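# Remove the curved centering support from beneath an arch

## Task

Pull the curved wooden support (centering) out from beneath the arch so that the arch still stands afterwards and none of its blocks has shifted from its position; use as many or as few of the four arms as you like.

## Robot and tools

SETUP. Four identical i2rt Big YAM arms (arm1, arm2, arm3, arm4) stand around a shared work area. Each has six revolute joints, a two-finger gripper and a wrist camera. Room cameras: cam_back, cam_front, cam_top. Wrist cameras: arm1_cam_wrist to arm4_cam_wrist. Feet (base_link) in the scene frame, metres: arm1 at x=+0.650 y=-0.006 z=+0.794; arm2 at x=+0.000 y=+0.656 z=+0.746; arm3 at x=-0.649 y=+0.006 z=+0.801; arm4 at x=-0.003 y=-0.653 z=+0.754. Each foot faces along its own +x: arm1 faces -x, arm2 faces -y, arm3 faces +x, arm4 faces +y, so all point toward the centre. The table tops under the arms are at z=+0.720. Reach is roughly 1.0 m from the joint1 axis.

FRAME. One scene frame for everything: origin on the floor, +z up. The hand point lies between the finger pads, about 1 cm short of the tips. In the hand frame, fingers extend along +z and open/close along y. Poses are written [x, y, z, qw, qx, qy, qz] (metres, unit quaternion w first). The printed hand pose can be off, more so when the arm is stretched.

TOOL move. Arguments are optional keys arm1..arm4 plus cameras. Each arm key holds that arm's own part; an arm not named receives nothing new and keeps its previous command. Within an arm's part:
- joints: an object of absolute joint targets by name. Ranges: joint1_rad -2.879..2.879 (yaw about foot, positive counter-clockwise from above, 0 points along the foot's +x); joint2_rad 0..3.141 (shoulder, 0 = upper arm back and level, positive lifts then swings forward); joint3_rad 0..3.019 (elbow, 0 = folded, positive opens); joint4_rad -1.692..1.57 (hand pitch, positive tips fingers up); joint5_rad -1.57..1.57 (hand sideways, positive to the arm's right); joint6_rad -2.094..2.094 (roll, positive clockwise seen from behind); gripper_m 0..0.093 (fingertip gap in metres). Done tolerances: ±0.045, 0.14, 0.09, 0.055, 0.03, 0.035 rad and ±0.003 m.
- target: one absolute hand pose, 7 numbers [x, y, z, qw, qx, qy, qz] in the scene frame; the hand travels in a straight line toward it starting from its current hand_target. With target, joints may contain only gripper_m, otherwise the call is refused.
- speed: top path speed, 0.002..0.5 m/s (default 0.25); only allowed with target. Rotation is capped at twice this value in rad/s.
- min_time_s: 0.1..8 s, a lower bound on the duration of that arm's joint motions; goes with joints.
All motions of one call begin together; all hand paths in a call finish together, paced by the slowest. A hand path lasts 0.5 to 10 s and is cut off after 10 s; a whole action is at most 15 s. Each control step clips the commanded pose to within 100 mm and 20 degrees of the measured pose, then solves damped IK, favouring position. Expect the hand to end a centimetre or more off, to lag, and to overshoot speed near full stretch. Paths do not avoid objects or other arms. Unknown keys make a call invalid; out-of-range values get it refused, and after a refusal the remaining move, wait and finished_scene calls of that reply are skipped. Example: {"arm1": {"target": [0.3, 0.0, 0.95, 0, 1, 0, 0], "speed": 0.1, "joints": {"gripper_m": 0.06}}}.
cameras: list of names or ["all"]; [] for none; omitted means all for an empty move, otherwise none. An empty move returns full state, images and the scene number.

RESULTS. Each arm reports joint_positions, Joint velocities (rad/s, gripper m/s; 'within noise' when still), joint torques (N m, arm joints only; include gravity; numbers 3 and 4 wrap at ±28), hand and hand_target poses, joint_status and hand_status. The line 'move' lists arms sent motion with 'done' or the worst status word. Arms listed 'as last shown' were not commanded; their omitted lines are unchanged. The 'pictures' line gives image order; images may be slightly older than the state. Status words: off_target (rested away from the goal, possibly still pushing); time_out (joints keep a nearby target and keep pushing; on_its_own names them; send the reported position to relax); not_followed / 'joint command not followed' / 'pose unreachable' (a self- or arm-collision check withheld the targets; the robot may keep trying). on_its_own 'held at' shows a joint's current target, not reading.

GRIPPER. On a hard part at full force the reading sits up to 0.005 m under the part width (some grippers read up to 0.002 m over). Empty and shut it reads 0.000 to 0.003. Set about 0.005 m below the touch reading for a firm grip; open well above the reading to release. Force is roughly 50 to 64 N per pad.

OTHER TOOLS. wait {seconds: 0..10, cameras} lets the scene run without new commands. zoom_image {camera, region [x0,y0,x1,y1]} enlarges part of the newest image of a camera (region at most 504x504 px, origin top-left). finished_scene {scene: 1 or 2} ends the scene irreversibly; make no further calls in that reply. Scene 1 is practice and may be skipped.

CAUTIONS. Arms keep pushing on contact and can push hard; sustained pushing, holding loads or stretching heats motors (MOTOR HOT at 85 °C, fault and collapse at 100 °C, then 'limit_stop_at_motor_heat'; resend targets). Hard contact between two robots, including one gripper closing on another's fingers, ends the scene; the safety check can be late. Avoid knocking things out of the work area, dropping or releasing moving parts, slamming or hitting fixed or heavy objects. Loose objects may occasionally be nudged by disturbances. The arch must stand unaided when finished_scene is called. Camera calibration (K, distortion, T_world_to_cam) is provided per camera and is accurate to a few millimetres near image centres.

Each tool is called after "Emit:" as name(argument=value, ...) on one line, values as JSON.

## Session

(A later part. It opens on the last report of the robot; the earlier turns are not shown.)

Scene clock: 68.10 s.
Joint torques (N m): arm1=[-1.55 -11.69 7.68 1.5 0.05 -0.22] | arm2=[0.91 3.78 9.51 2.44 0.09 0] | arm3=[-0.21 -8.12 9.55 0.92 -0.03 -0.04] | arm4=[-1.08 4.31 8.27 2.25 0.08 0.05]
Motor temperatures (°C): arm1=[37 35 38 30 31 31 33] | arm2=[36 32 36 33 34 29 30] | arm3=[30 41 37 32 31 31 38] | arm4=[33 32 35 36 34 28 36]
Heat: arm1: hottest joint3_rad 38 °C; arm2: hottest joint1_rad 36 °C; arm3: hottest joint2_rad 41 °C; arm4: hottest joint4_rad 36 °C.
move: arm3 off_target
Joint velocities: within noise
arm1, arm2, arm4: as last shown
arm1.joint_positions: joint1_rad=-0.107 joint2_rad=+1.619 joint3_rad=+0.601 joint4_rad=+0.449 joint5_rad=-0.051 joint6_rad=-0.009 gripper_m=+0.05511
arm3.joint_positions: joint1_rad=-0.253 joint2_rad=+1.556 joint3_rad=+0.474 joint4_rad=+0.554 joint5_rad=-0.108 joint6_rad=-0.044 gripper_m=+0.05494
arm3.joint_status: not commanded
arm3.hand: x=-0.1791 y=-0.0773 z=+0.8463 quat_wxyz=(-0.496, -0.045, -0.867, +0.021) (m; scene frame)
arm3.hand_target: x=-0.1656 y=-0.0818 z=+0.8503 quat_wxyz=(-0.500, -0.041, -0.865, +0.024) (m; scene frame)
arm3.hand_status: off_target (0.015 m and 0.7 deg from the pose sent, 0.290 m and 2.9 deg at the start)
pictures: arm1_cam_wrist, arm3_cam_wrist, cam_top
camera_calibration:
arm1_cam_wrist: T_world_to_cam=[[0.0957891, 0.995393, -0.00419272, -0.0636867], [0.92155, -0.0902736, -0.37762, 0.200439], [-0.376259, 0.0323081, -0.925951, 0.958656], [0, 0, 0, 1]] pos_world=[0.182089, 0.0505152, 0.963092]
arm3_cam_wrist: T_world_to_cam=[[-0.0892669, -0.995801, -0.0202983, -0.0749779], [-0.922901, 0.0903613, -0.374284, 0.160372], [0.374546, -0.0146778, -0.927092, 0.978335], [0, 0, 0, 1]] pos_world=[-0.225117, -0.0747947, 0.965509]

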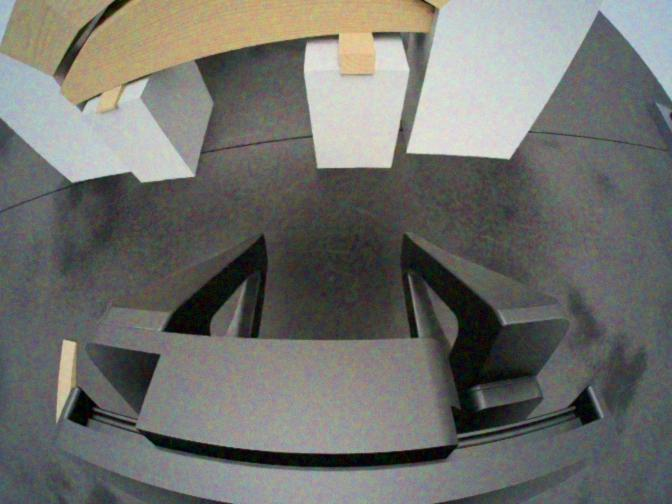

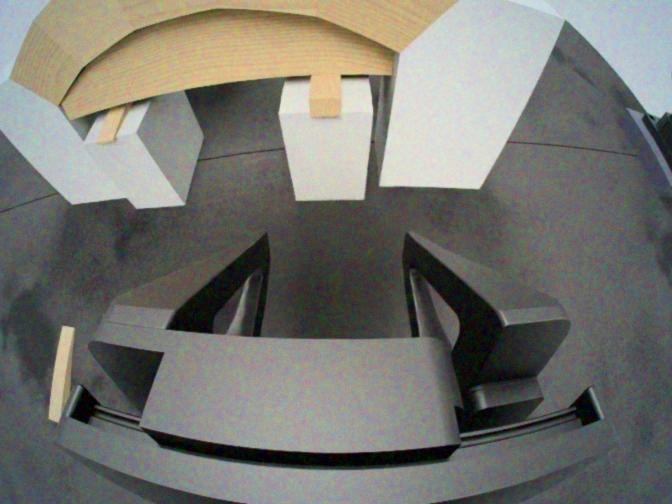

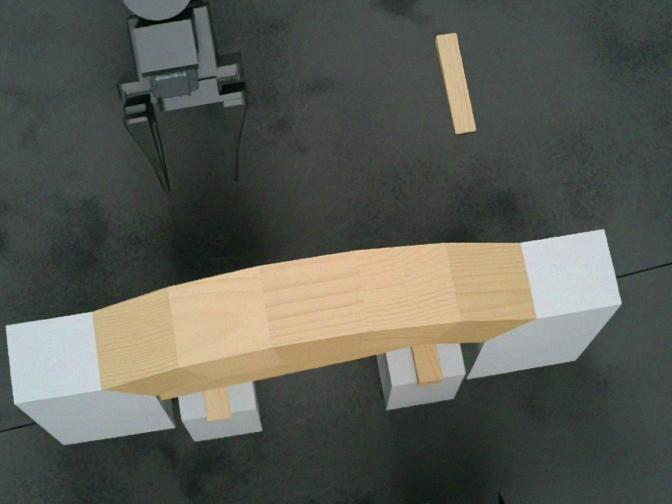

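Emit:
move(arm1={"target":[0.04,0.084,0.878,0.0238,-0.8651,0.0412,0.4995],"speed":0.12}, arm3={"target":[-0.09,-0.083,0.845,0.4995,0.0412,0.8651,-0.0238],"speed":0.12}, cameras=["arm1_cam_wrist","arm3_cam_wrist","cam_top"])

Scene clock: 70.77 s.
Joint torques (N m): arm1=[-1.61 -11.11 9.02 1.52 -0.16 -0.21] | arm2=[1.08 3.96 9.54 2.5 0.11 -0.03] | arm3=[0.5 -10.93 10.29 0.88 0.23 0.17] | arm4=[-0.85 4.25 8.24 2.15 0.08 0.07]
Motor temperatures (°C): arm1=[37 35 38 30 31 31 33] | arm2=[36 32 36 33 34 29 30] | arm3=[30 40 37 32 31 31 37] | arm4=[33 32 35 36 34 28 36]
Heat: arm1: hottest joint3_rad 38 °C; arm2: hottest joint1_rad 36 °C; arm3: hottest joint2_rad 40 °C; arm4: hottest joint4_rad 36 °C.
move: arm1 off_target; arm3 off_target
Joint velocities: within noise
arm1.joint_positions: joint1_rad=-0.125 joint2_rad=+1.705 joint3_rad=+0.838 joint4_rad=+0.338 joint5_rad=-0.062 joint6_rad=-0.017 gripper_m=+0.05511
arm1.joint_status: not commanded
arm1.hand: x=+0.0552 y=+0.0733 z=+0.8776 quat_wxyz=(-0.019, +0.865, -0.040, -0.500) (m; scene frame)
arm1.hand_target: x=+0.0411 y=+0.0841 z=+0.8781 quat_wxyz=(-0.024, +0.865, -0.041, -0.500) (m; scene frame)
arm1.hand_status: off_target (0.019 m and 0.6 deg from the pose sent, 0.107 m and 2.5 deg at the start)
arm2, arm4: as last shown
arm3.joint_positions: joint1_rad=-0.229 joint2_rad=+1.704 joint3_rad=+0.674 joint4_rad=+0.503 joint5_rad=-0.082 joint6_rad=-0.044 gripper_m=+0.05494
arm3.joint_status: not commanded
arm3.hand: x=-0.1064 y=-0.0845 z=+0.8422 quat_wxyz=(-0.496, -0.041, -0.867, +0.026) (m; scene frame)
arm3.hand_target: x=-0.0907 y=-0.0827 z=+0.8453 quat_wxyz=(-0.500, -0.041, -0.865, +0.024) (m; scene frame)
arm3.hand_status: off_target (0.017 m and 0.6 deg from the pose sent, 0.089 m and 0.7 deg at the start)
pictures: arm1_cam_wrist, arm3_cam_wrist, cam_top
camera_calibration:
arm1_cam_wrist: T_world_to_cam=[[0.100395, 0.994947, -0.000657895, -0.0789444], [0.905472, -0.0916407, -0.414395, 0.323551], [-0.412361, 0.0410075, -0.910097, 0.946256], [0, 0, 0, 1]] pos_world=[0.105159, 0.0693923, 0.99521]
arm3_cam_wrist: T_world_to_cam=[[-0.087767, -0.996117, -0.00690498, -0.0868621], [-0.923615, 0.0839715, -0.374012, 0.225793], [0.373139, -0.0264483, -0.927398, 0.946383], [0, 0, 0, 1]] pos_world=[-0.152211, -0.0804547, 0.961524]

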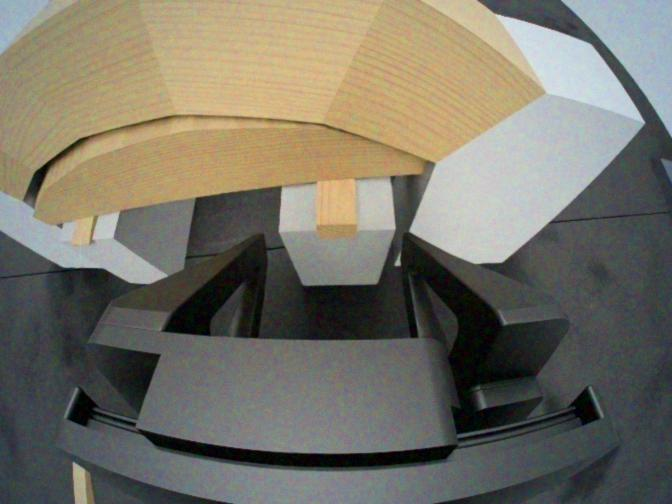

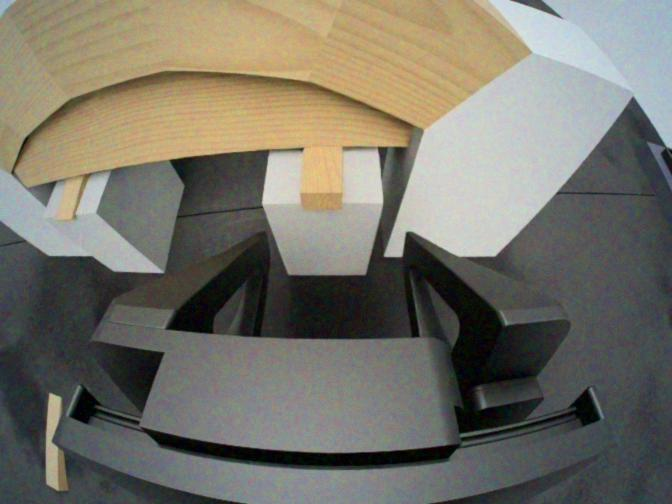

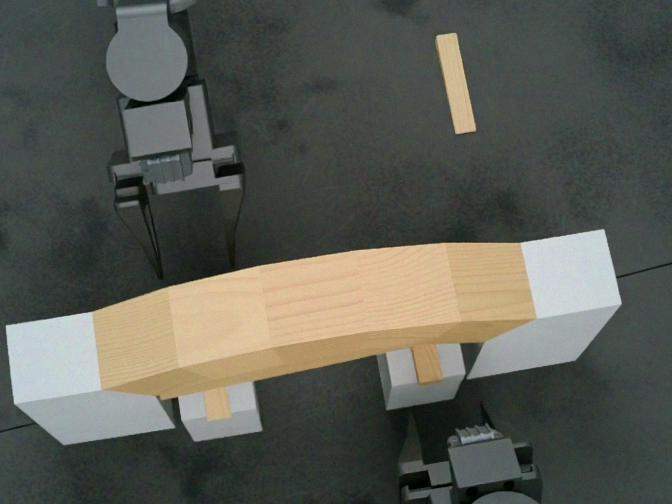

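Emit:
move(arm1={"target":[0.009,0.0873,0.855,0.0238,-0.8651,0.0412,0.4995],"speed":0.07}, arm3={"target":[-0.0503,-0.0795,0.826,0.4995,0.0412,0.8651,-0.0238],"speed":0.07}, cameras=["arm1_cam_wrist","arm3_cam_wrist","cam_top","cam_front"])

Scene clock: 72.63 s.
Joint torques (N m): arm1=[-1.38 -11.87 9.37 2.76 -0.05 -0.2] | arm2=[1.2 3.9 9.52 2.44 0.11 -0.01] | arm3=[0.62 -10.75 11.84 1.29 0.46 0.21] | arm4=[-1.2 4.72 8.17 2.29 0.07 0.07]
Motor temperatures (°C): arm1=[37 35 38 30 31 31 33] | arm2=[36 32 36 33 34 29 30] | arm3=[30 40 38 32 31 31 37] | arm4=[33 32 36 36 34 28 36]
Heat: arm1: hottest joint3_rad 38 °C; arm2: hottest joint1_rad 36 °C; arm3: hottest joint2_rad 40 °C; arm4: hottest joint3_rad 36 °C.
move: arm1 off_target; arm3 off_target
Joint velocities: within noise
arm1.joint_positions: joint1_rad=-0.125 joint2_rad=+1.805 joint3_rad=+0.912 joint4_rad=+0.338 joint5_rad=-0.061 joint6_rad=-0.018 gripper_m=+0.05511
arm1.joint_status: not commanded
arm1.hand: x=+0.0305 y=+0.0774 z=+0.8521 quat_wxyz=(-0.018, +0.872, -0.041, -0.488) (m; scene frame)
arm1.hand_target: x=+0.0107 y=+0.0873 z=+0.8553 quat_wxyz=(-0.024, +0.865, -0.041, -0.499) (m; scene frame)
arm1.hand_status: off_target (0.024 m and 1.6 deg from the pose sent, 0.053 m and 0.6 deg at the start)
arm2, arm4: as last shown
arm3.joint_positions: joint1_rad=-0.208 joint2_rad=+1.800 joint3_rad=+0.761 joint4_rad=+0.503 joint5_rad=-0.066 joint6_rad=-0.034 gripper_m=+0.05495
arm3.joint_status: not commanded
arm3.hand: x=-0.0750 y=-0.0813 z=+0.8251 quat_wxyz=(-0.491, -0.041, -0.870, +0.025) (m; scene frame)
arm3.hand_target: x=-0.0520 y=-0.0791 z=+0.8266 quat_wxyz=(-0.499, -0.041, -0.865, +0.024) (m; scene frame)
arm3.hand_status: off_target (0.025 m and 1.1 deg from the pose sent, 0.059 m and 0.6 deg at the start)
pictures: arm1_cam_wrist, arm3_cam_wrist, cam_front, cam_top
camera_calibration:
arm1_cam_wrist: T_world_to_cam=[[0.101388, 0.994846, -0.00104666, -0.0803474], [0.915902, -0.093753, -0.390301, 0.314996], [-0.388387, 0.0386131, -0.920687, 0.921165], [0, 0, 0, 1]] pos_world=[0.0774102, 0.073896, 0.970963]
arm3_cam_wrist: T_world_to_cam=[[-0.0860222, -0.996255, -0.00876855, -0.0792898], [-0.927301, 0.0832803, -0.364935, 0.240182], [0.364298, -0.0232614, -0.930992, 0.921445], [0, 0, 0, 1]] pos_world=[-0.119781, -0.0775611, 0.944813]

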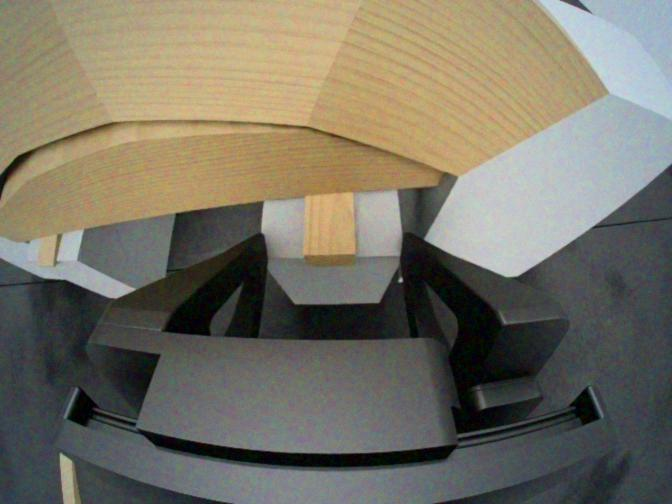

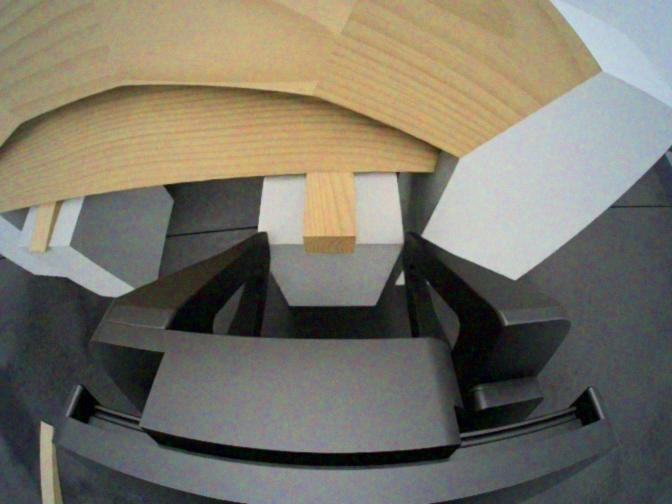

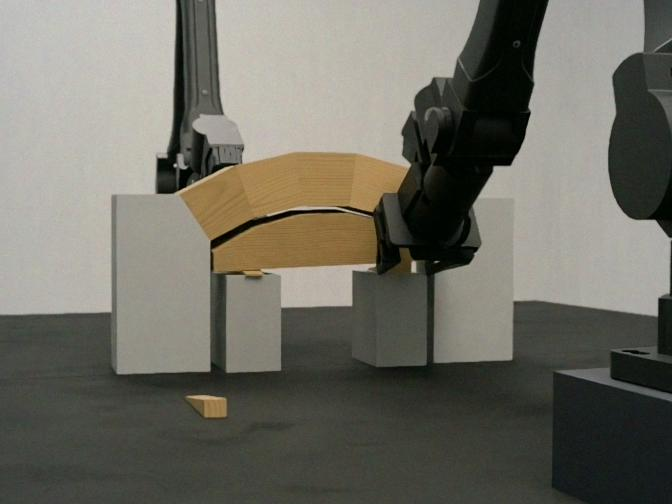

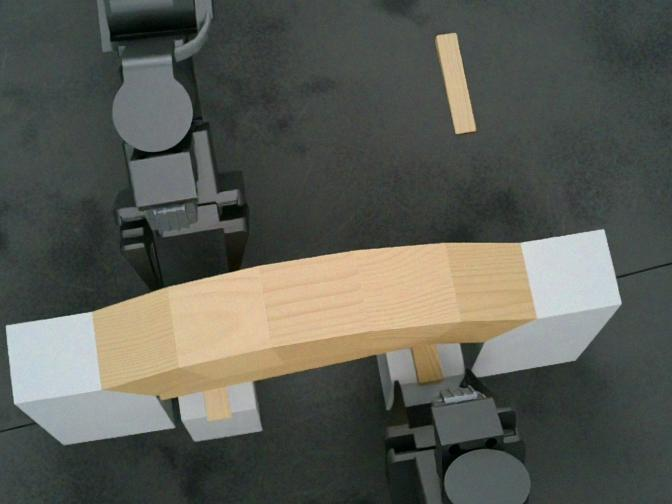

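Emit:
move(arm1={"target":[0.000,0.0883,0.849,0.0238,-0.8651,0.0412,0.4995],"speed":0.05}, arm3={"target":[-0.043,-0.0798,0.824,0.4995,0.0412,0.8651,-0.0238],"speed":0.05}, cameras=["arm1_cam_wrist","arm3_cam_wrist"])

Scene clock: 74.07 s.
Joint torques (N m): arm1=[-1.08 -9.82 10.74 3.02 -0.02 -0.19] | arm2=[1.14 3.78 9.51 2.47 0.1 -0.01] | arm3=[0.79 -9.52 13.33 1.13 0.51 0.18] | arm4=[-1.44 4.66 8.27 2.22 0.03 0.07]
Motor temperatures (°C): arm1=[37 35 39 30 31 31 33] | arm2=[36 32 36 33 34 29 30] | arm3=[30 41 38 32 31 31 37] | arm4=[33 32 36 36 34 28 36]
Heat: arm1: hottest joint3_rad 39 °C; arm2: hottest joint1_rad 36 °C; arm3: hottest joint2_rad 41 °C; arm4: hottest joint3_rad 36 °C.
move: arm1 off_target; arm3 off_target
Joint velocities: within noise
arm1.joint_positions: joint1_rad=-0.125 joint2_rad=+1.807 joint3_rad=+0.914 joint4_rad=+0.338 joint5_rad=-0.061 joint6_rad=-0.018 gripper_m=+0.05511
arm1.joint_status: not commanded
arm1.hand: x=+0.0298 y=+0.0775 z=+0.8521 quat_wxyz=(-0.018, +0.871, -0.041, -0.488) (m; scene frame)
arm1.hand_target: x=+0.0032 y=+0.0881 z=+0.8495 quat_wxyz=(-0.024, +0.865, -0.041, -0.499) (m; scene frame)
arm1.hand_status: off_target (0.032 m and 1.6 deg from the pose sent, 0.033 m and 1.6 deg at the start)
arm2, arm4: as last shown
arm3.joint_positions: joint1_rad=-0.208 joint2_rad=+1.801 joint3_rad=+0.762 joint4_rad=+0.503 joint5_rad=-0.066 joint6_rad=-0.033 gripper_m=+0.05495
arm3.joint_status: not commanded
arm3.hand: x=-0.0746 y=-0.0812 z=+0.8250 quat_wxyz=(-0.491, -0.041, -0.870, +0.024) (m; scene frame)
arm3.hand_target: x=-0.0459 y=-0.0791 z=+0.8248 quat_wxyz=(-0.499, -0.041, -0.865, +0.024) (m; scene frame)
arm3.hand_status: off_target (0.032 m and 1.1 deg from the pose sent, 0.032 m and 1.1 deg at the start)
pictures: arm1_cam_wrist, arm3_cam_wrist
camera_calibration:
arm1_cam_wrist: T_world_to_cam=[[0.101031, 0.994883, -0.00115638, -0.0802457], [0.915764, -0.093451, -0.390696, 0.315977], [-0.388804, 0.0384136, -0.920519, 0.920681], [0, 0, 0, 1]] pos_world=[0.0767113, 0.0739968, 0.970862]
arm3_cam_wrist: T_world_to_cam=[[-0.0863715, -0.99622, -0.00924113, -0.0788428], [-0.927265, 0.0837781, -0.364912, 0.240594], [0.364307, -0.0229491, -0.930996, 0.921105], [0, 0, 0, 1]] pos_world=[-0.119281, -0.0775628, 0.944612]

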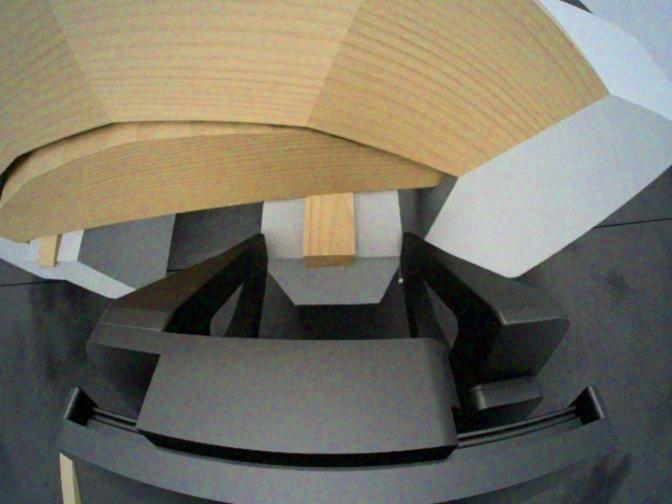

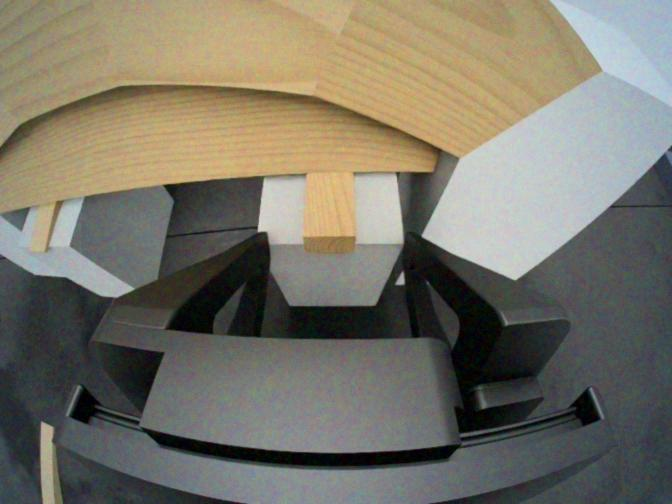

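Emit:
move(arm1={"target":[0.022,0.0868,0.866,0.0238,-0.8651,0.0412,0.4995],"speed":0.05}, arm3={"target":[-0.062,-0.0790,0.841,0.4995,0.0412,0.8651,-0.0238],"speed":0.05}, cameras=["arm1_cam_wrist","arm3_cam_wrist","cam_front"])

Scene clock: 75.27 s.
Joint torques (N m): arm1=[-1.55 -15.27 7.02 2.14 -0.09 -0.22] | arm2=[1.26 3.96 9.47 2.48 0.1 -0.02] | arm3=[0.32 -15.15 9.29 0.7 0.3 0.15] | arm4=[-0.62 5.13 8.28 2.25 0.07 0.13]
Motor temperatures (°C): arm1=[37 35 39 30 31 31 33] | arm2=[36 32 36 33 34 29 30] | arm3=[30 41 38 32 31 31 37] | arm4=[33 32 36 36 34 28 36]
Heat: arm1: hottest joint3_rad 39 °C; arm2: hottest joint1_rad 36 °C; arm3: hottest joint2_rad 41 °C; arm4: hottest joint3_rad 36 °C.
move: arm1 off_target; arm3 off_target
Joint velocities: within noise
arm1.joint_positions: joint1_rad=-0.125 joint2_rad=+1.806 joint3_rad=+0.914 joint4_rad=+0.338 joint5_rad=-0.063 joint6_rad=-0.018 gripper_m=+0.05511
arm1.joint_status: not commanded
arm1.hand: x=+0.0297 y=+0.0772 z=+0.8528 quat_wxyz=(-0.018, +0.871, -0.041, -0.489) (m; scene frame)
arm1.hand_target: x=+0.0224 y=+0.0869 z=+0.8661 quat_wxyz=(-0.024, +0.865, -0.041, -0.500) (m; scene frame)
arm1.hand_status: off_target (0.018 m and 1.6 deg from the pose sent, 0.019 m and 1.6 deg at the start)
arm2, arm4: as last shown
arm3.joint_positions: joint1_rad=-0.208 joint2_rad=+1.796 joint3_rad=+0.762 joint4_rad=+0.489 joint5_rad=-0.065 joint6_rad=-0.033 gripper_m=+0.05495
arm3.joint_status: not commanded
arm3.hand: x=-0.0759 y=-0.0811 z=+0.8251 quat_wxyz=(-0.488, -0.042, -0.872, +0.024) (m; scene frame)
arm3.hand_target: x=-0.0626 y=-0.0788 z=+0.8413 quat_wxyz=(-0.500, -0.041, -0.865, +0.024) (m; scene frame)
arm3.hand_status: off_target (0.021 m and 1.6 deg from the pose sent, 0.020 m and 1.0 deg at the start)
pictures: arm1_cam_wrist, arm3_cam_wrist, cam_front
camera_calibration:
arm1_cam_wrist: T_world_to_cam=[[0.0997755, 0.995008, -0.00194389, -0.0792077], [0.915382, -0.0925564, -0.391802, 0.317175], [-0.390026, 0.0373128, -0.920048, 0.921088], [0, 0, 0, 1]] pos_world=[0.0768145, 0.0738005, 0.97156]
arm3_cam_wrist: T_world_to_cam=[[-0.0872001, -0.996145, -0.0095476, -0.0786684], [-0.930359, 0.0848601, -0.356694, 0.232501], [0.356129, -0.0222211, -0.934172, 0.923837], [0, 0, 0, 1]] pos_world=[-0.119557, -0.0775665, 0.945204]

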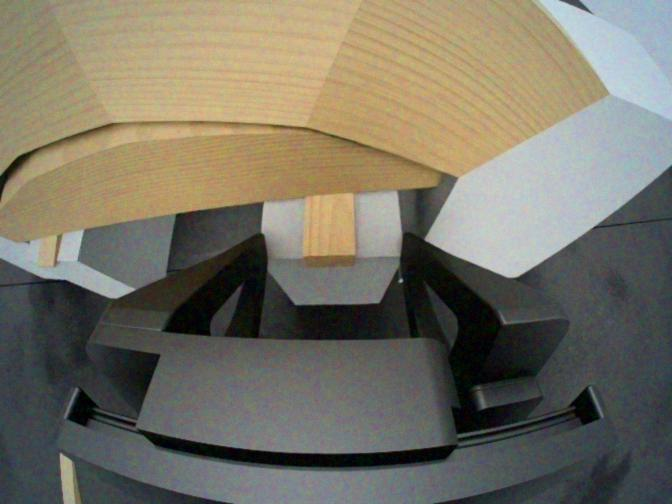

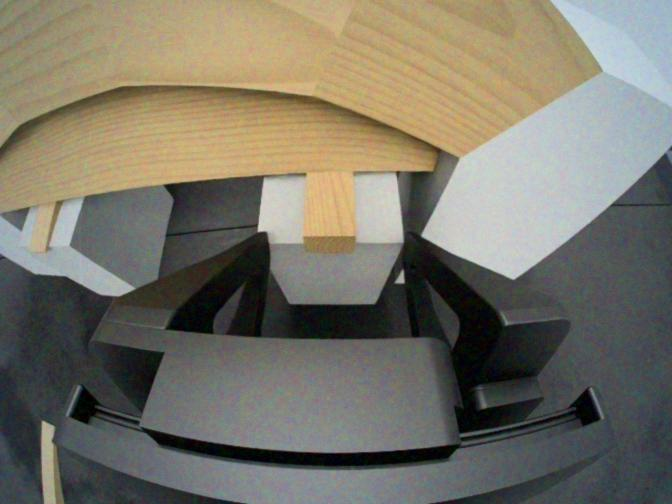

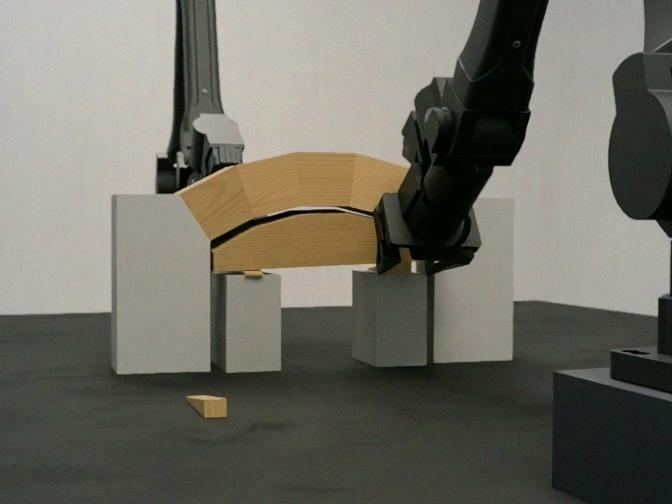

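Emit:
move(arm1={"joints":{"gripper_m":0.012}}, arm3={"joints":{"gripper_m":0.012}}, cameras=["arm1_cam_wrist","arm3_cam_wrist","cam_front"])

Scene clock: 77.90 s.
Joint torques (N m): arm1=[-0.38 -15.33 7.05 2.09 -0.23 -0.17] | arm2=[1.38 3.6 9.58 2.44 0.1 -0.02] | arm3=[0.26 -15.21 9.28 0.87 0.22 0.15] | arm4=[-1.14 4.48 8.27 2.22 0.09 0.07]
Motor temperatures (°C): arm1=[37 35 39 30 30 31 33] | arm2=[36 32 36 33 34 29 29] | arm3=[30 41 39 32 31 31 37] | arm4=[33 32 36 36 34 28 36]
Heat: arm1: hottest joint3_rad 39 °C; arm2: hottest joint1_rad 36 °C; arm3: hottest joint2_rad 41 °C; arm4: hottest joint3_rad 36 °C.
move: arm1 off_target; arm3 off_target
Joint velocities: within noise
arm1.joint_positions: joint1_rad=-0.141 joint2_rad=+1.805 joint3_rad=+0.914 joint4_rad=+0.338 joint5_rad=-0.059 joint6_rad=-0.022 gripper_m=+0.01759
arm1.joint_status: gripper_m off_target (ended at +0.01762, target +0.01200)
arm1.hand: x=+0.0311 y=+0.0876 z=+0.8533 quat_wxyz=(-0.024, +0.871, -0.047, -0.489) (m; scene frame)
arm1.hand_target: x=+0.0224 y=+0.0868 z=+0.8662 quat_wxyz=(-0.024, +0.865, -0.041, -0.500) (m; scene frame)
arm1.hand_status: not commanded
arm2, arm4: as last shown
arm3.joint_positions: joint1_rad=-0.205 joint2_rad=+1.796 joint3_rad=+0.762 joint4_rad=+0.485 joint5_rad=-0.064 joint6_rad=-0.033 gripper_m=+0.01669
arm3.joint_status: gripper_m off_target (ended at +0.01672, target +0.01200)
arm3.hand: x=-0.0761 y=-0.0795 z=+0.8243 quat_wxyz=(-0.486, -0.041, -0.873, +0.024) (m; scene frame)
arm3.hand_target: x=-0.0626 y=-0.0789 z=+0.8413 quat_wxyz=(-0.500, -0.041, -0.865, +0.024) (m; scene frame)
arm3.hand_status: not commanded
pictures: arm1_cam_wrist, arm3_cam_wrist, cam_front
camera_calibration:
arm1_cam_wrist: T_world_to_cam=[[0.116543, 0.99318, 0.00326585, -0.0944827], [0.913614, -0.105915, -0.392545, 0.318894], [-0.389522, 0.0487321, -0.919727, 0.920455], [0, 0, 0, 1]] pos_world=[0.0782028, 0.0827585, 0.972056]
arm3_cam_wrist: T_world_to_cam=[[-0.0851313, -0.996326, -0.00932471, -0.0771382], [-0.931899, 0.0829311, -0.353111, 0.228606], [0.352587, -0.0213711, -0.935535, 0.924067], [0, 0, 0, 1]] pos_world=[-0.119343, -0.0760651, 0.944501]

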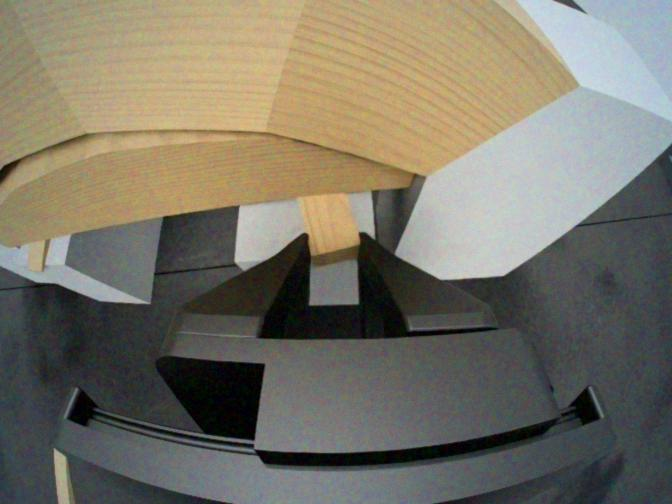

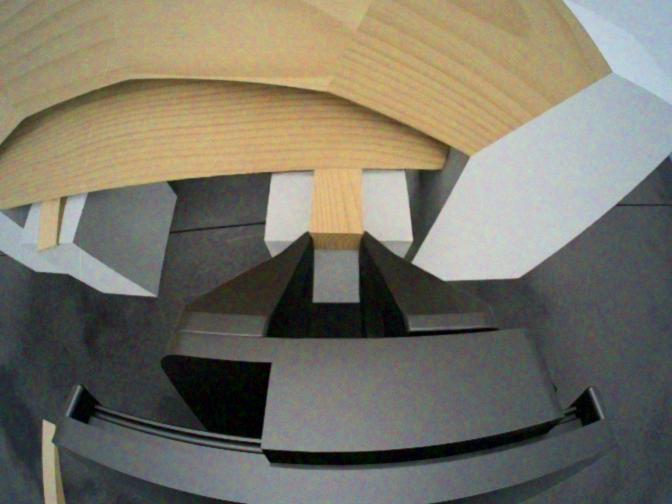

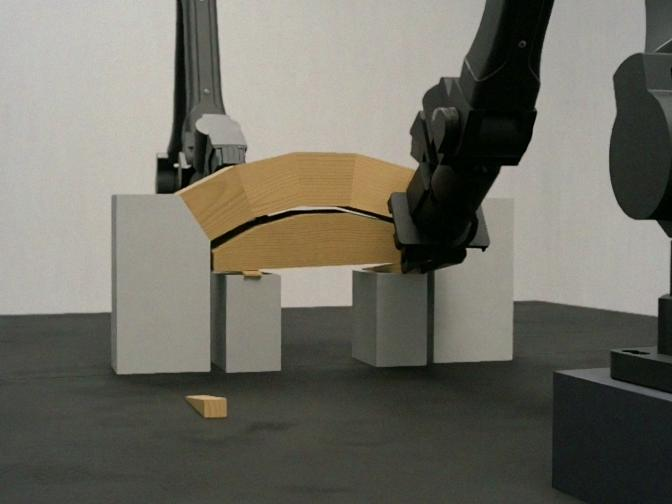

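Emit:
move(arm1={"target":[0.127,0.0775,0.868,0.0238,-0.8651,0.0412,0.4995],"speed":0.04}, arm3={"target":[-0.172,-0.0695,0.842,0.4995,0.0412,0.8651,-0.0238],"speed":0.04}, cameras=["arm1_cam_wrist","arm3_cam_wrist","cam_front","cam_back"])

Scene clock: 81.40 s.
Joint torques (N m): arm1=[-1.79 -12.16 4.23 3.34 -0.16 -0.21] | arm2=[1.03 3.72 9.52 2.47 0.1 -0.02] | arm3=[-1.14 -11.93 5.55 2.21 -0.05 0.02] | arm4=[-1.32 4.42 8.4 2.32 0.08 0.08]
Motor temperatures (°C): arm1=[37 35 39 30 30 31 33] | arm2=[36 32 36 33 34 29 29] | arm3=[30 41 39 32 31 31 37] | arm4=[33 32 36 36 34 28 36]
Heat: arm1: hottest joint3_rad 39 °C; arm2: hottest joint1_rad 36 °C; arm3: hottest joint2_rad 41 °C; arm4: hottest joint3_rad 36 °C.
move: arm1 off_target; arm3 off_target
Joint velocities: within noise
arm1.joint_positions: joint1_rad=-0.144 joint2_rad=+1.605 joint3_rad=+0.646 joint4_rad=+0.401 joint5_rad=-0.079 joint6_rad=-0.028 gripper_m=+0.01759
arm1.joint_status: not commanded
arm1.hand: x=+0.1243 y=+0.0700 z=+0.8597 quat_wxyz=(-0.017, +0.872, -0.041, -0.487) (m; scene frame)
arm1.hand_target: x=+0.1269 y=+0.0773 z=+0.8680 quat_wxyz=(-0.024, +0.865, -0.041, -0.499) (m; scene frame)
arm1.hand_status: off_target (0.011 m and 1.8 deg from the pose sent, 0.098 m and 1.5 deg at the start)
arm2, arm4: as last shown
arm3.joint_positions: joint1_rad=-0.213 joint2_rad=+1.609 joint3_rad=+0.486 joint4_rad=+0.565 joint5_rad=-0.079 joint6_rad=-0.033 gripper_m=+0.01669
arm3.joint_status: not commanded
arm3.hand: x=-0.1743 y=-0.0645 z=+0.8291 quat_wxyz=(-0.483, -0.041, -0.875, +0.019) (m; scene frame)
arm3.hand_target: x=-0.1720 y=-0.0695 z=+0.8419 quat_wxyz=(-0.499, -0.041, -0.865, +0.024) (m; scene frame)
arm3.hand_status: off_target (0.014 m and 2.3 deg from the pose sent, 0.098 m and 1.8 deg at the start)
pictures: arm1_cam_wrist, arm3_cam_wrist, cam_back, cam_front
camera_calibration:
arm1_cam_wrist: T_world_to_cam=[[0.0996387, 0.995021, -0.00218409, -0.0812613], [0.916758, -0.0926545, -0.388549, 0.229759], [-0.386817, 0.0367122, -0.921425, 0.965431], [0, 0, 0, 1]] pos_world=[0.170908, 0.0667019, 0.978668]
arm3_cam_wrist: T_world_to_cam=[[-0.0814166, -0.996524, -0.0176309, -0.0629718], [-0.934672, 0.0824815, -0.345812, 0.130989], [0.346064, -0.0116758, -0.938138, 0.965206], [0, 0, 0, 1]] pos_world=[-0.216718, -0.0622875, 0.949684]

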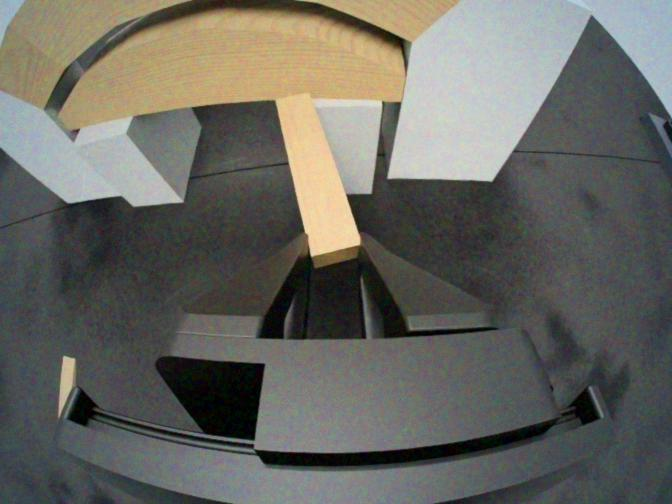

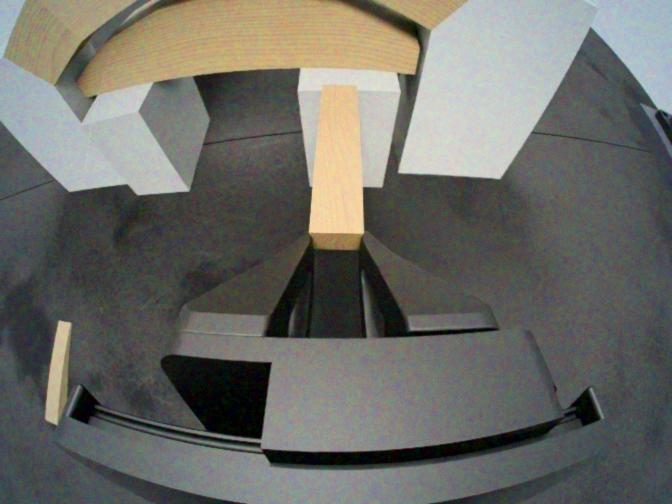

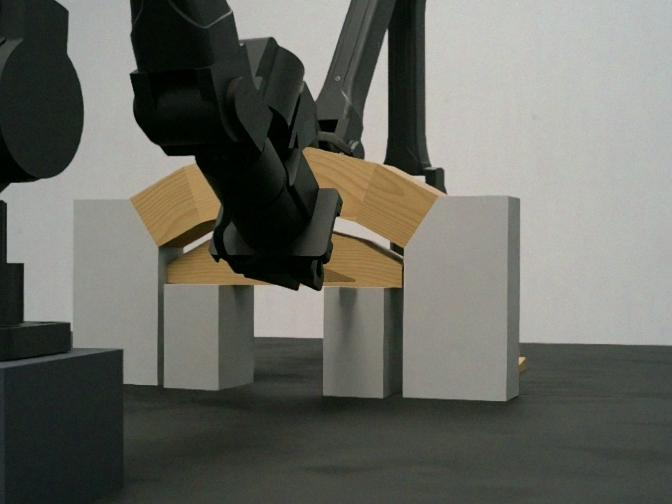

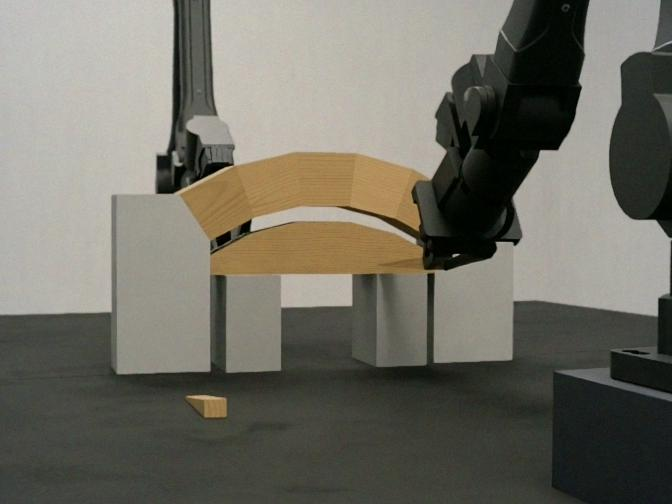

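Emit:
move(arm1={"target":[0.23,0.20,0.86,0.0238,-0.8651,0.0412,0.4995],"speed":0.2}, arm3={"target":[-0.172,0.012,0.842,0.4995,0.0412,0.8651,-0.0238],"speed":0.2}, cameras=["arm3_cam_wrist","cam_top"])

Emit:
move(arm1={"target":[0.23,0.20,0.765,0.0238,-0.8651,0.0412,0.4995],"speed":0.15}, cameras=["arm1_cam_wrist","cam_front"])

Scene clock: 84.10 s.
Joint torques (N m): arm1=[-1.44 -10.17 4.07 1.57 -0.33 -0.23] | arm2=[1.08 3.66 9.46 2.47 0.1 -0.02] | arm3=[0.26 -11.58 5.72 1.81 0.32 0.18] | arm4=[-0.73 5.07 8.24 2.17 0.07 0.07]
Motor temperatures (°C): arm1=[37 35 39 30 30 31 34] | arm2=[36 32 36 33 34 29 29] | arm3=[30 41 39 32 31 31 37] | arm4=[33 32 36 36 34 28 36]
Heat: arm1: hottest joint3_rad 39 °C; arm2: hottest joint1_rad 36 °C; arm3: hottest joint2_rad 41 °C; arm4: hottest joint3_rad 36 °C.
move: arm1 done; arm3 off_target
Joint velocities: within noise
arm1.joint_positions: joint1_rad=-0.579 joint2_rad=+1.524 joint3_rad=+0.516 joint4_rad=+0.419 joint5_rad=-0.446 joint6_rad=-0.264 gripper_m=+0.01759
arm1.joint_status: not commanded
arm1.hand: x=+0.2233 y=+0.1976 z=+0.8583 quat_wxyz=(-0.020, +0.864, -0.040, -0.501) (m; scene frame)
arm1.hand_target: x=+0.2298 y=+0.1999 z=+0.8598 quat_wxyz=(-0.024, +0.865, -0.041, -0.500) (m; scene frame)
arm1.hand_status: done (0.007 m and 0.5 deg from the pose sent, 0.167 m and 1.8 deg at the start)
arm2.joint_positions: joint1_rad=-0.491 joint2_rad=+0.571 joint3_rad=+1.396 joint4_rad=-1.145 joint5_rad=+0.158 joint6_rad=+0.378 gripper_m=+0.09396
arm2.joint_status: not commanded
arm2.hand: x=-0.1424 y=+0.4717 z=+1.3418 quat_wxyz=(-0.330, -0.780, -0.216, +0.486) (m; scene frame)
arm2.hand_target: x=-0.1404 y=+0.4751 z=+1.3501 quat_wxyz=(-0.336, -0.774, -0.213, +0.492) (m; scene frame)
arm2.hand_status: not commanded
arm3.joint_positions: joint1_rad=+0.014 joint2_rad=+1.596 joint3_rad=+0.470 joint4_rad=+0.571 joint5_rad=+0.129 joint6_rad=+0.073 gripper_m=+0.01669
arm3.joint_status: not commanded
arm3.hand: x=-0.1750 y=+0.0083 z=+0.8303 quat_wxyz=(-0.485, -0.039, -0.873, +0.028) (m; scene frame)
arm3.hand_target: x=-0.1719 y=+0.0120 z=+0.8419 quat_wxyz=(-0.499, -0.041, -0.865, +0.024) (m; scene frame)
arm3.hand_status: off_target (0.013 m and 2.0 deg from the pose sent, 0.078 m and 2.3 deg at the start)
arm4.joint_positions: joint1_rad=-0.377 joint2_rad=+0.615 joint3_rad=+1.493 joint4_rad=-1.274 joint5_rad=+0.157 joint6_rad=-0.616 gripper_m=+0.09396
arm4.joint_status: not commanded
arm4.hand: x=+0.0978 y=-0.4603 z=+1.3602 quat_wxyz=(-0.554, +0.623, -0.545, -0.090) (m; scene frame)
arm4.hand_target: x=+0.0963 y=-0.4637 z=+1.3683 quat_wxyz=(-0.562, +0.618, -0.542, -0.093) (m; scene frame)
arm4.hand_status: not commanded
pictures: arm3_cam_wrist, cam_top
camera_calibration:
arm3_cam_wrist: T_world_to_cam=[[-0.0855337, -0.996335, 0.000837443, -0.00652087], [-0.932745, 0.0797791, -0.3516, 0.129921], [0.350245, -0.0308548, -0.93615, 0.966644], [0, 0, 0, 1]] pos_world=[-0.217936, 0.0129636, 0.95061]

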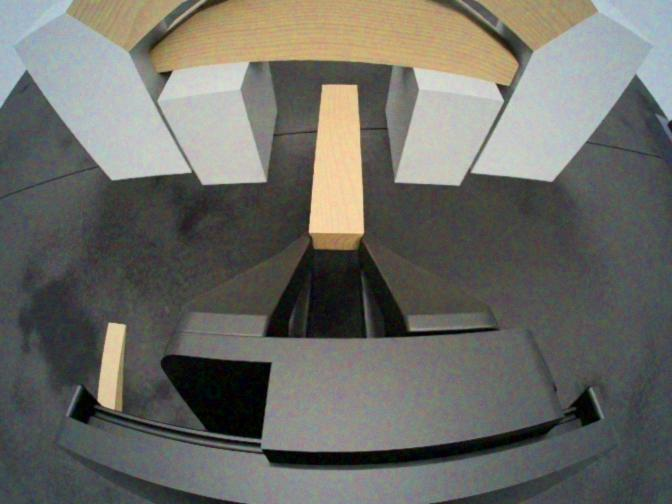

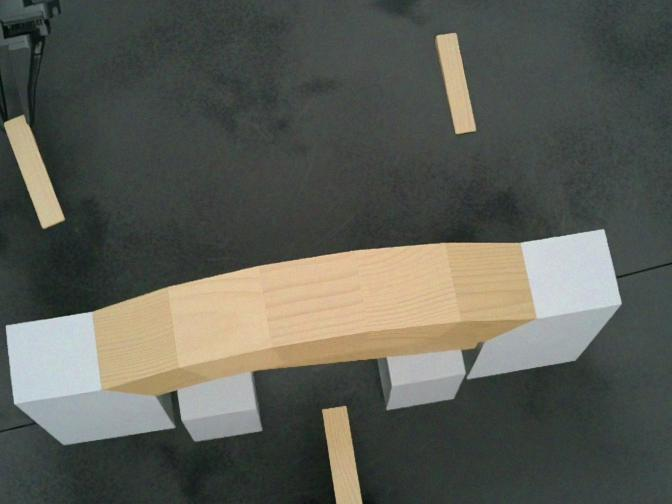

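Scene clock: 85.60 s.
Joint torques (N m): arm1=[-1.38 -8.59 2.47 3.25 -0.29 -0.15] | arm2=[1.14 3.78 9.48 2.45 0.09 -0.01] | arm3=[0.38 -11.75 5.72 1.84 0.32 0.2] | arm4=[-0.97 4.42 8.28 2.25 0.09 0.08]
Motor temperatures (°C): arm1=[37 35 39 30 30 31 34] | arm2=[36 32 36 33 34 29 29] | arm3=[30 41 39 32 31 31 37] | arm4=[33 32 36 36 34 28 36]
Heat: arm1: hottest joint3_rad 39 °C; arm2: hottest joint1_rad 36 °C; arm3: hottest joint2_rad 41 °C; arm4: hottest joint3_rad 36 °C.
move: arm1 done
Joint velocities: within noise
arm1.joint_positions: joint1_rad=-0.579 joint2_rad=+1.849 joint3_rad=+0.488 joint4_rad=+0.765 joint5_rad=-0.446 joint6_rad=-0.270 gripper_m=+0.01759
arm1.joint_status: not commanded
arm1.hand: x=+0.2278 y=+0.1950 z=+0.7703 quat_wxyz=(-0.020, +0.866, -0.039, -0.498) (m; scene frame)
arm1.hand_target: x=+0.2301 y=+0.1999 z=+0.7652 quat_wxyz=(-0.024, +0.865, -0.041, -0.499) (m; scene frame)
arm1.hand_status: done (0.008 m and 0.5 deg from the pose sent, 0.094 m and 0.5 deg at the start)
arm2, arm3, arm4: as last shown
arm3.joint_positions: joint1_rad=+0.014 joint2_rad=+1.596 joint3_rad=+0.470 joint4_rad=+0.571 joint5_rad=+0.129 joint6_rad=+0.074 gripper_m=+0.01669
pictures: arm1_cam_wrist, cam_front
camera_calibration:
arm1_cam_wrist: T_world_to_cam=[[0.0987769, 0.995105, 0.00310566, -0.220019], [0.906898, -0.0887358, -0.4119, 0.131079], [-0.409608, 0.0435027, -0.911224, 0.914527], [0, 0, 0, 1]] pos_world=[0.277454, 0.190789, 0.888014]

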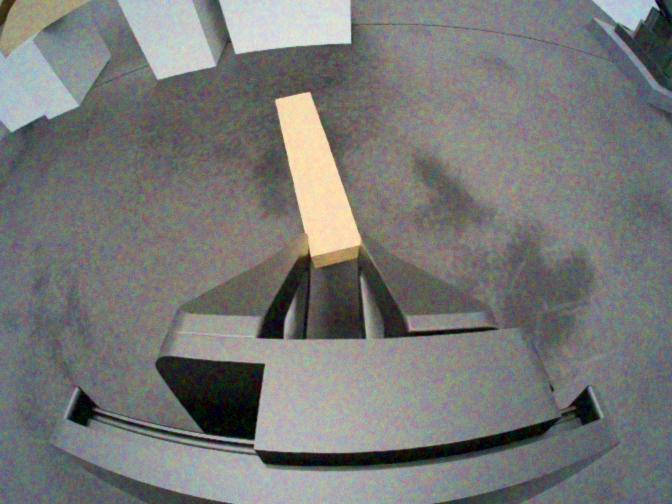

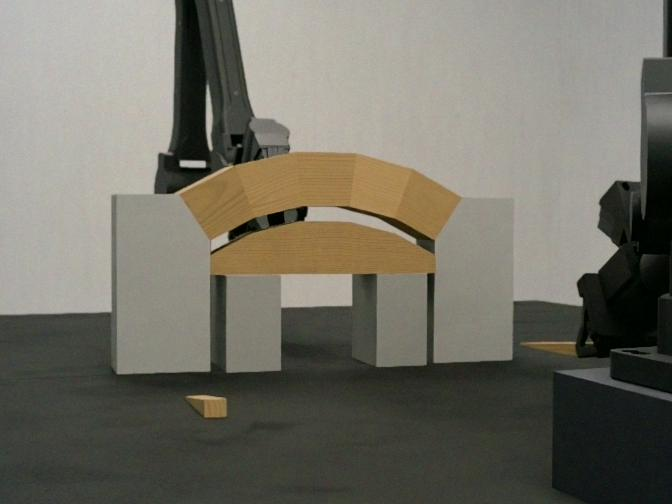

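Emit:
move(arm1={"target":[0.23,0.20,0.741,0.0238,-0.8651,0.0412,0.4995],"speed":0.1}, arm3={"target":[-0.095,0.004,0.842,0.4995,0.0412,0.8651,-0.0238],"speed":0.06}, cameras=["arm3_cam_wrist","cam_top","cam_front","arm1_cam_wrist"])

Scene clock: 87.93 s.
Joint torques (N m): arm1=[-1.38 -8.76 2.65 3.19 -0.29 -0.15] | arm2=[1.14 3.78 9.57 2.4 0.11 -0.01] | arm3=[-1.08 -10.29 10.85 0.98 0.02 0.03] | arm4=[-1.32 4.25 8.25 2.35 0.03 0.07]
Motor temperatures (°C): arm1=[37 35 39 30 30 31 34] | arm2=[36 32 36 33 34 29 29] | arm3=[30 41 39 32 31 31 38] | arm4=[33 32 36 36 34 28 36]
Heat: arm1: hottest joint3_rad 39 °C; arm2: hottest joint1_rad 36 °C; arm3: hottest joint2_rad 41 °C; arm4: hottest joint3_rad 36 °C.
move: arm1 done; arm3 off_target
Joint velocities: within noise
arm1.joint_positions: joint1_rad=-0.579 joint2_rad=+1.946 joint3_rad=+0.488 joint4_rad=+0.853 joint5_rad=-0.446 joint6_rad=-0.270 gripper_m=+0.01759
arm1.joint_status: not commanded
arm1.hand: x=+0.2319 y=+0.1923 z=+0.7446 quat_wxyz=(-0.018, +0.868, -0.040, -0.495) (m; scene frame)
arm1.hand_target: x=+0.2302 y=+0.1999 z=+0.7411 quat_wxyz=(-0.024, +0.865, -0.041, -0.499) (m; scene frame)
arm1.hand_status: done (0.009 m and 0.9 deg from the pose sent, 0.030 m and 0.5 deg at the start)
arm2, arm4: as last shown
arm3.joint_positions: joint1_rad=+0.003 joint2_rad=+1.688 joint3_rad=+0.629 joint4_rad=+0.520 joint5_rad=+0.109 joint6_rad=+0.074 gripper_m=+0.01669
arm3.joint_status: not commanded
arm3.hand: x=-0.1160 y=+0.0088 z=+0.8355 quat_wxyz=(-0.491, -0.039, -0.870, +0.022) (m; scene frame)
arm3.hand_target: x=-0.0962 y=+0.0039 z=+0.8426 quat_wxyz=(-0.500, -0.041, -0.865, +0.024) (m; scene frame)
arm3.hand_status: off_target (0.023 m and 1.2 deg from the pose sent, 0.081 m and 2.0 deg at the start)
pictures: arm1_cam_wrist, arm3_cam_wrist, cam_front, cam_top
camera_calibration:
arm1_cam_wrist: T_world_to_cam=[[0.098839, 0.995102, -0.00140504, -0.2144], [0.909971, -0.0909545, -0.404574, 0.110837], [-0.402721, 0.0387092, -0.914504, 0.894684], [0, 0, 0, 1]] pos_world=[0.280641, 0.188799, 0.862733]
arm3_cam_wrist: T_world_to_cam=[[-0.0801303, -0.996717, -0.0116154, 0.0100169], [-0.92814, 0.0788565, -0.363782, 0.197429], [0.363503, -0.0183692, -0.931412, 0.948314], [0, 0, 0, 1]] pos_world=[-0.160671, 0.0118352, 0.955209]

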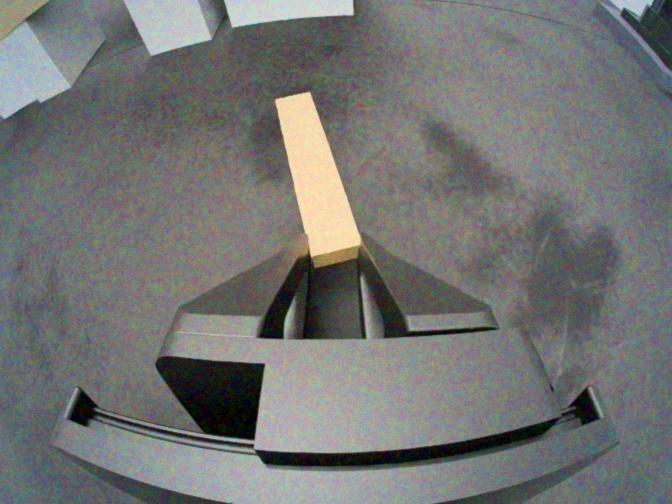

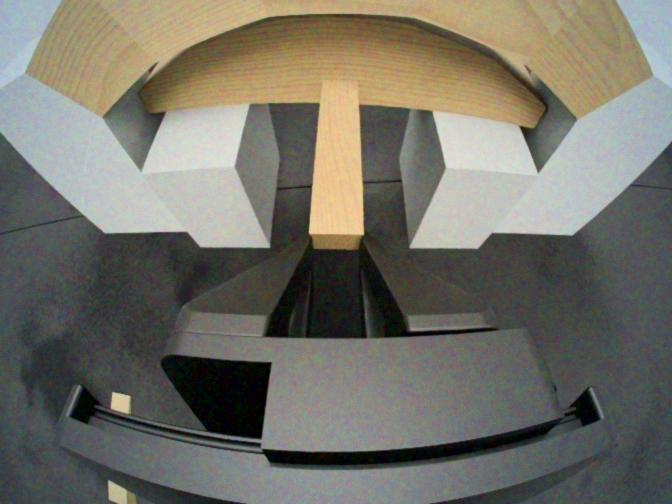

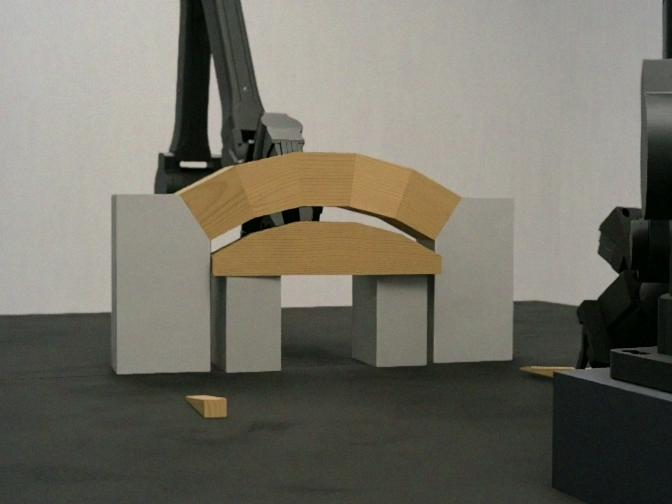

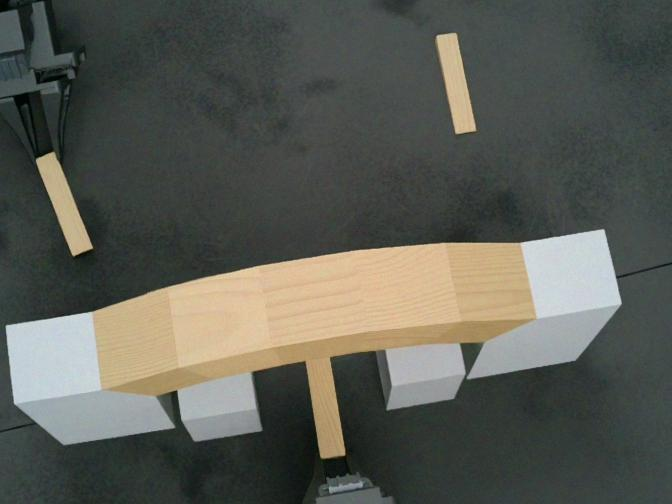

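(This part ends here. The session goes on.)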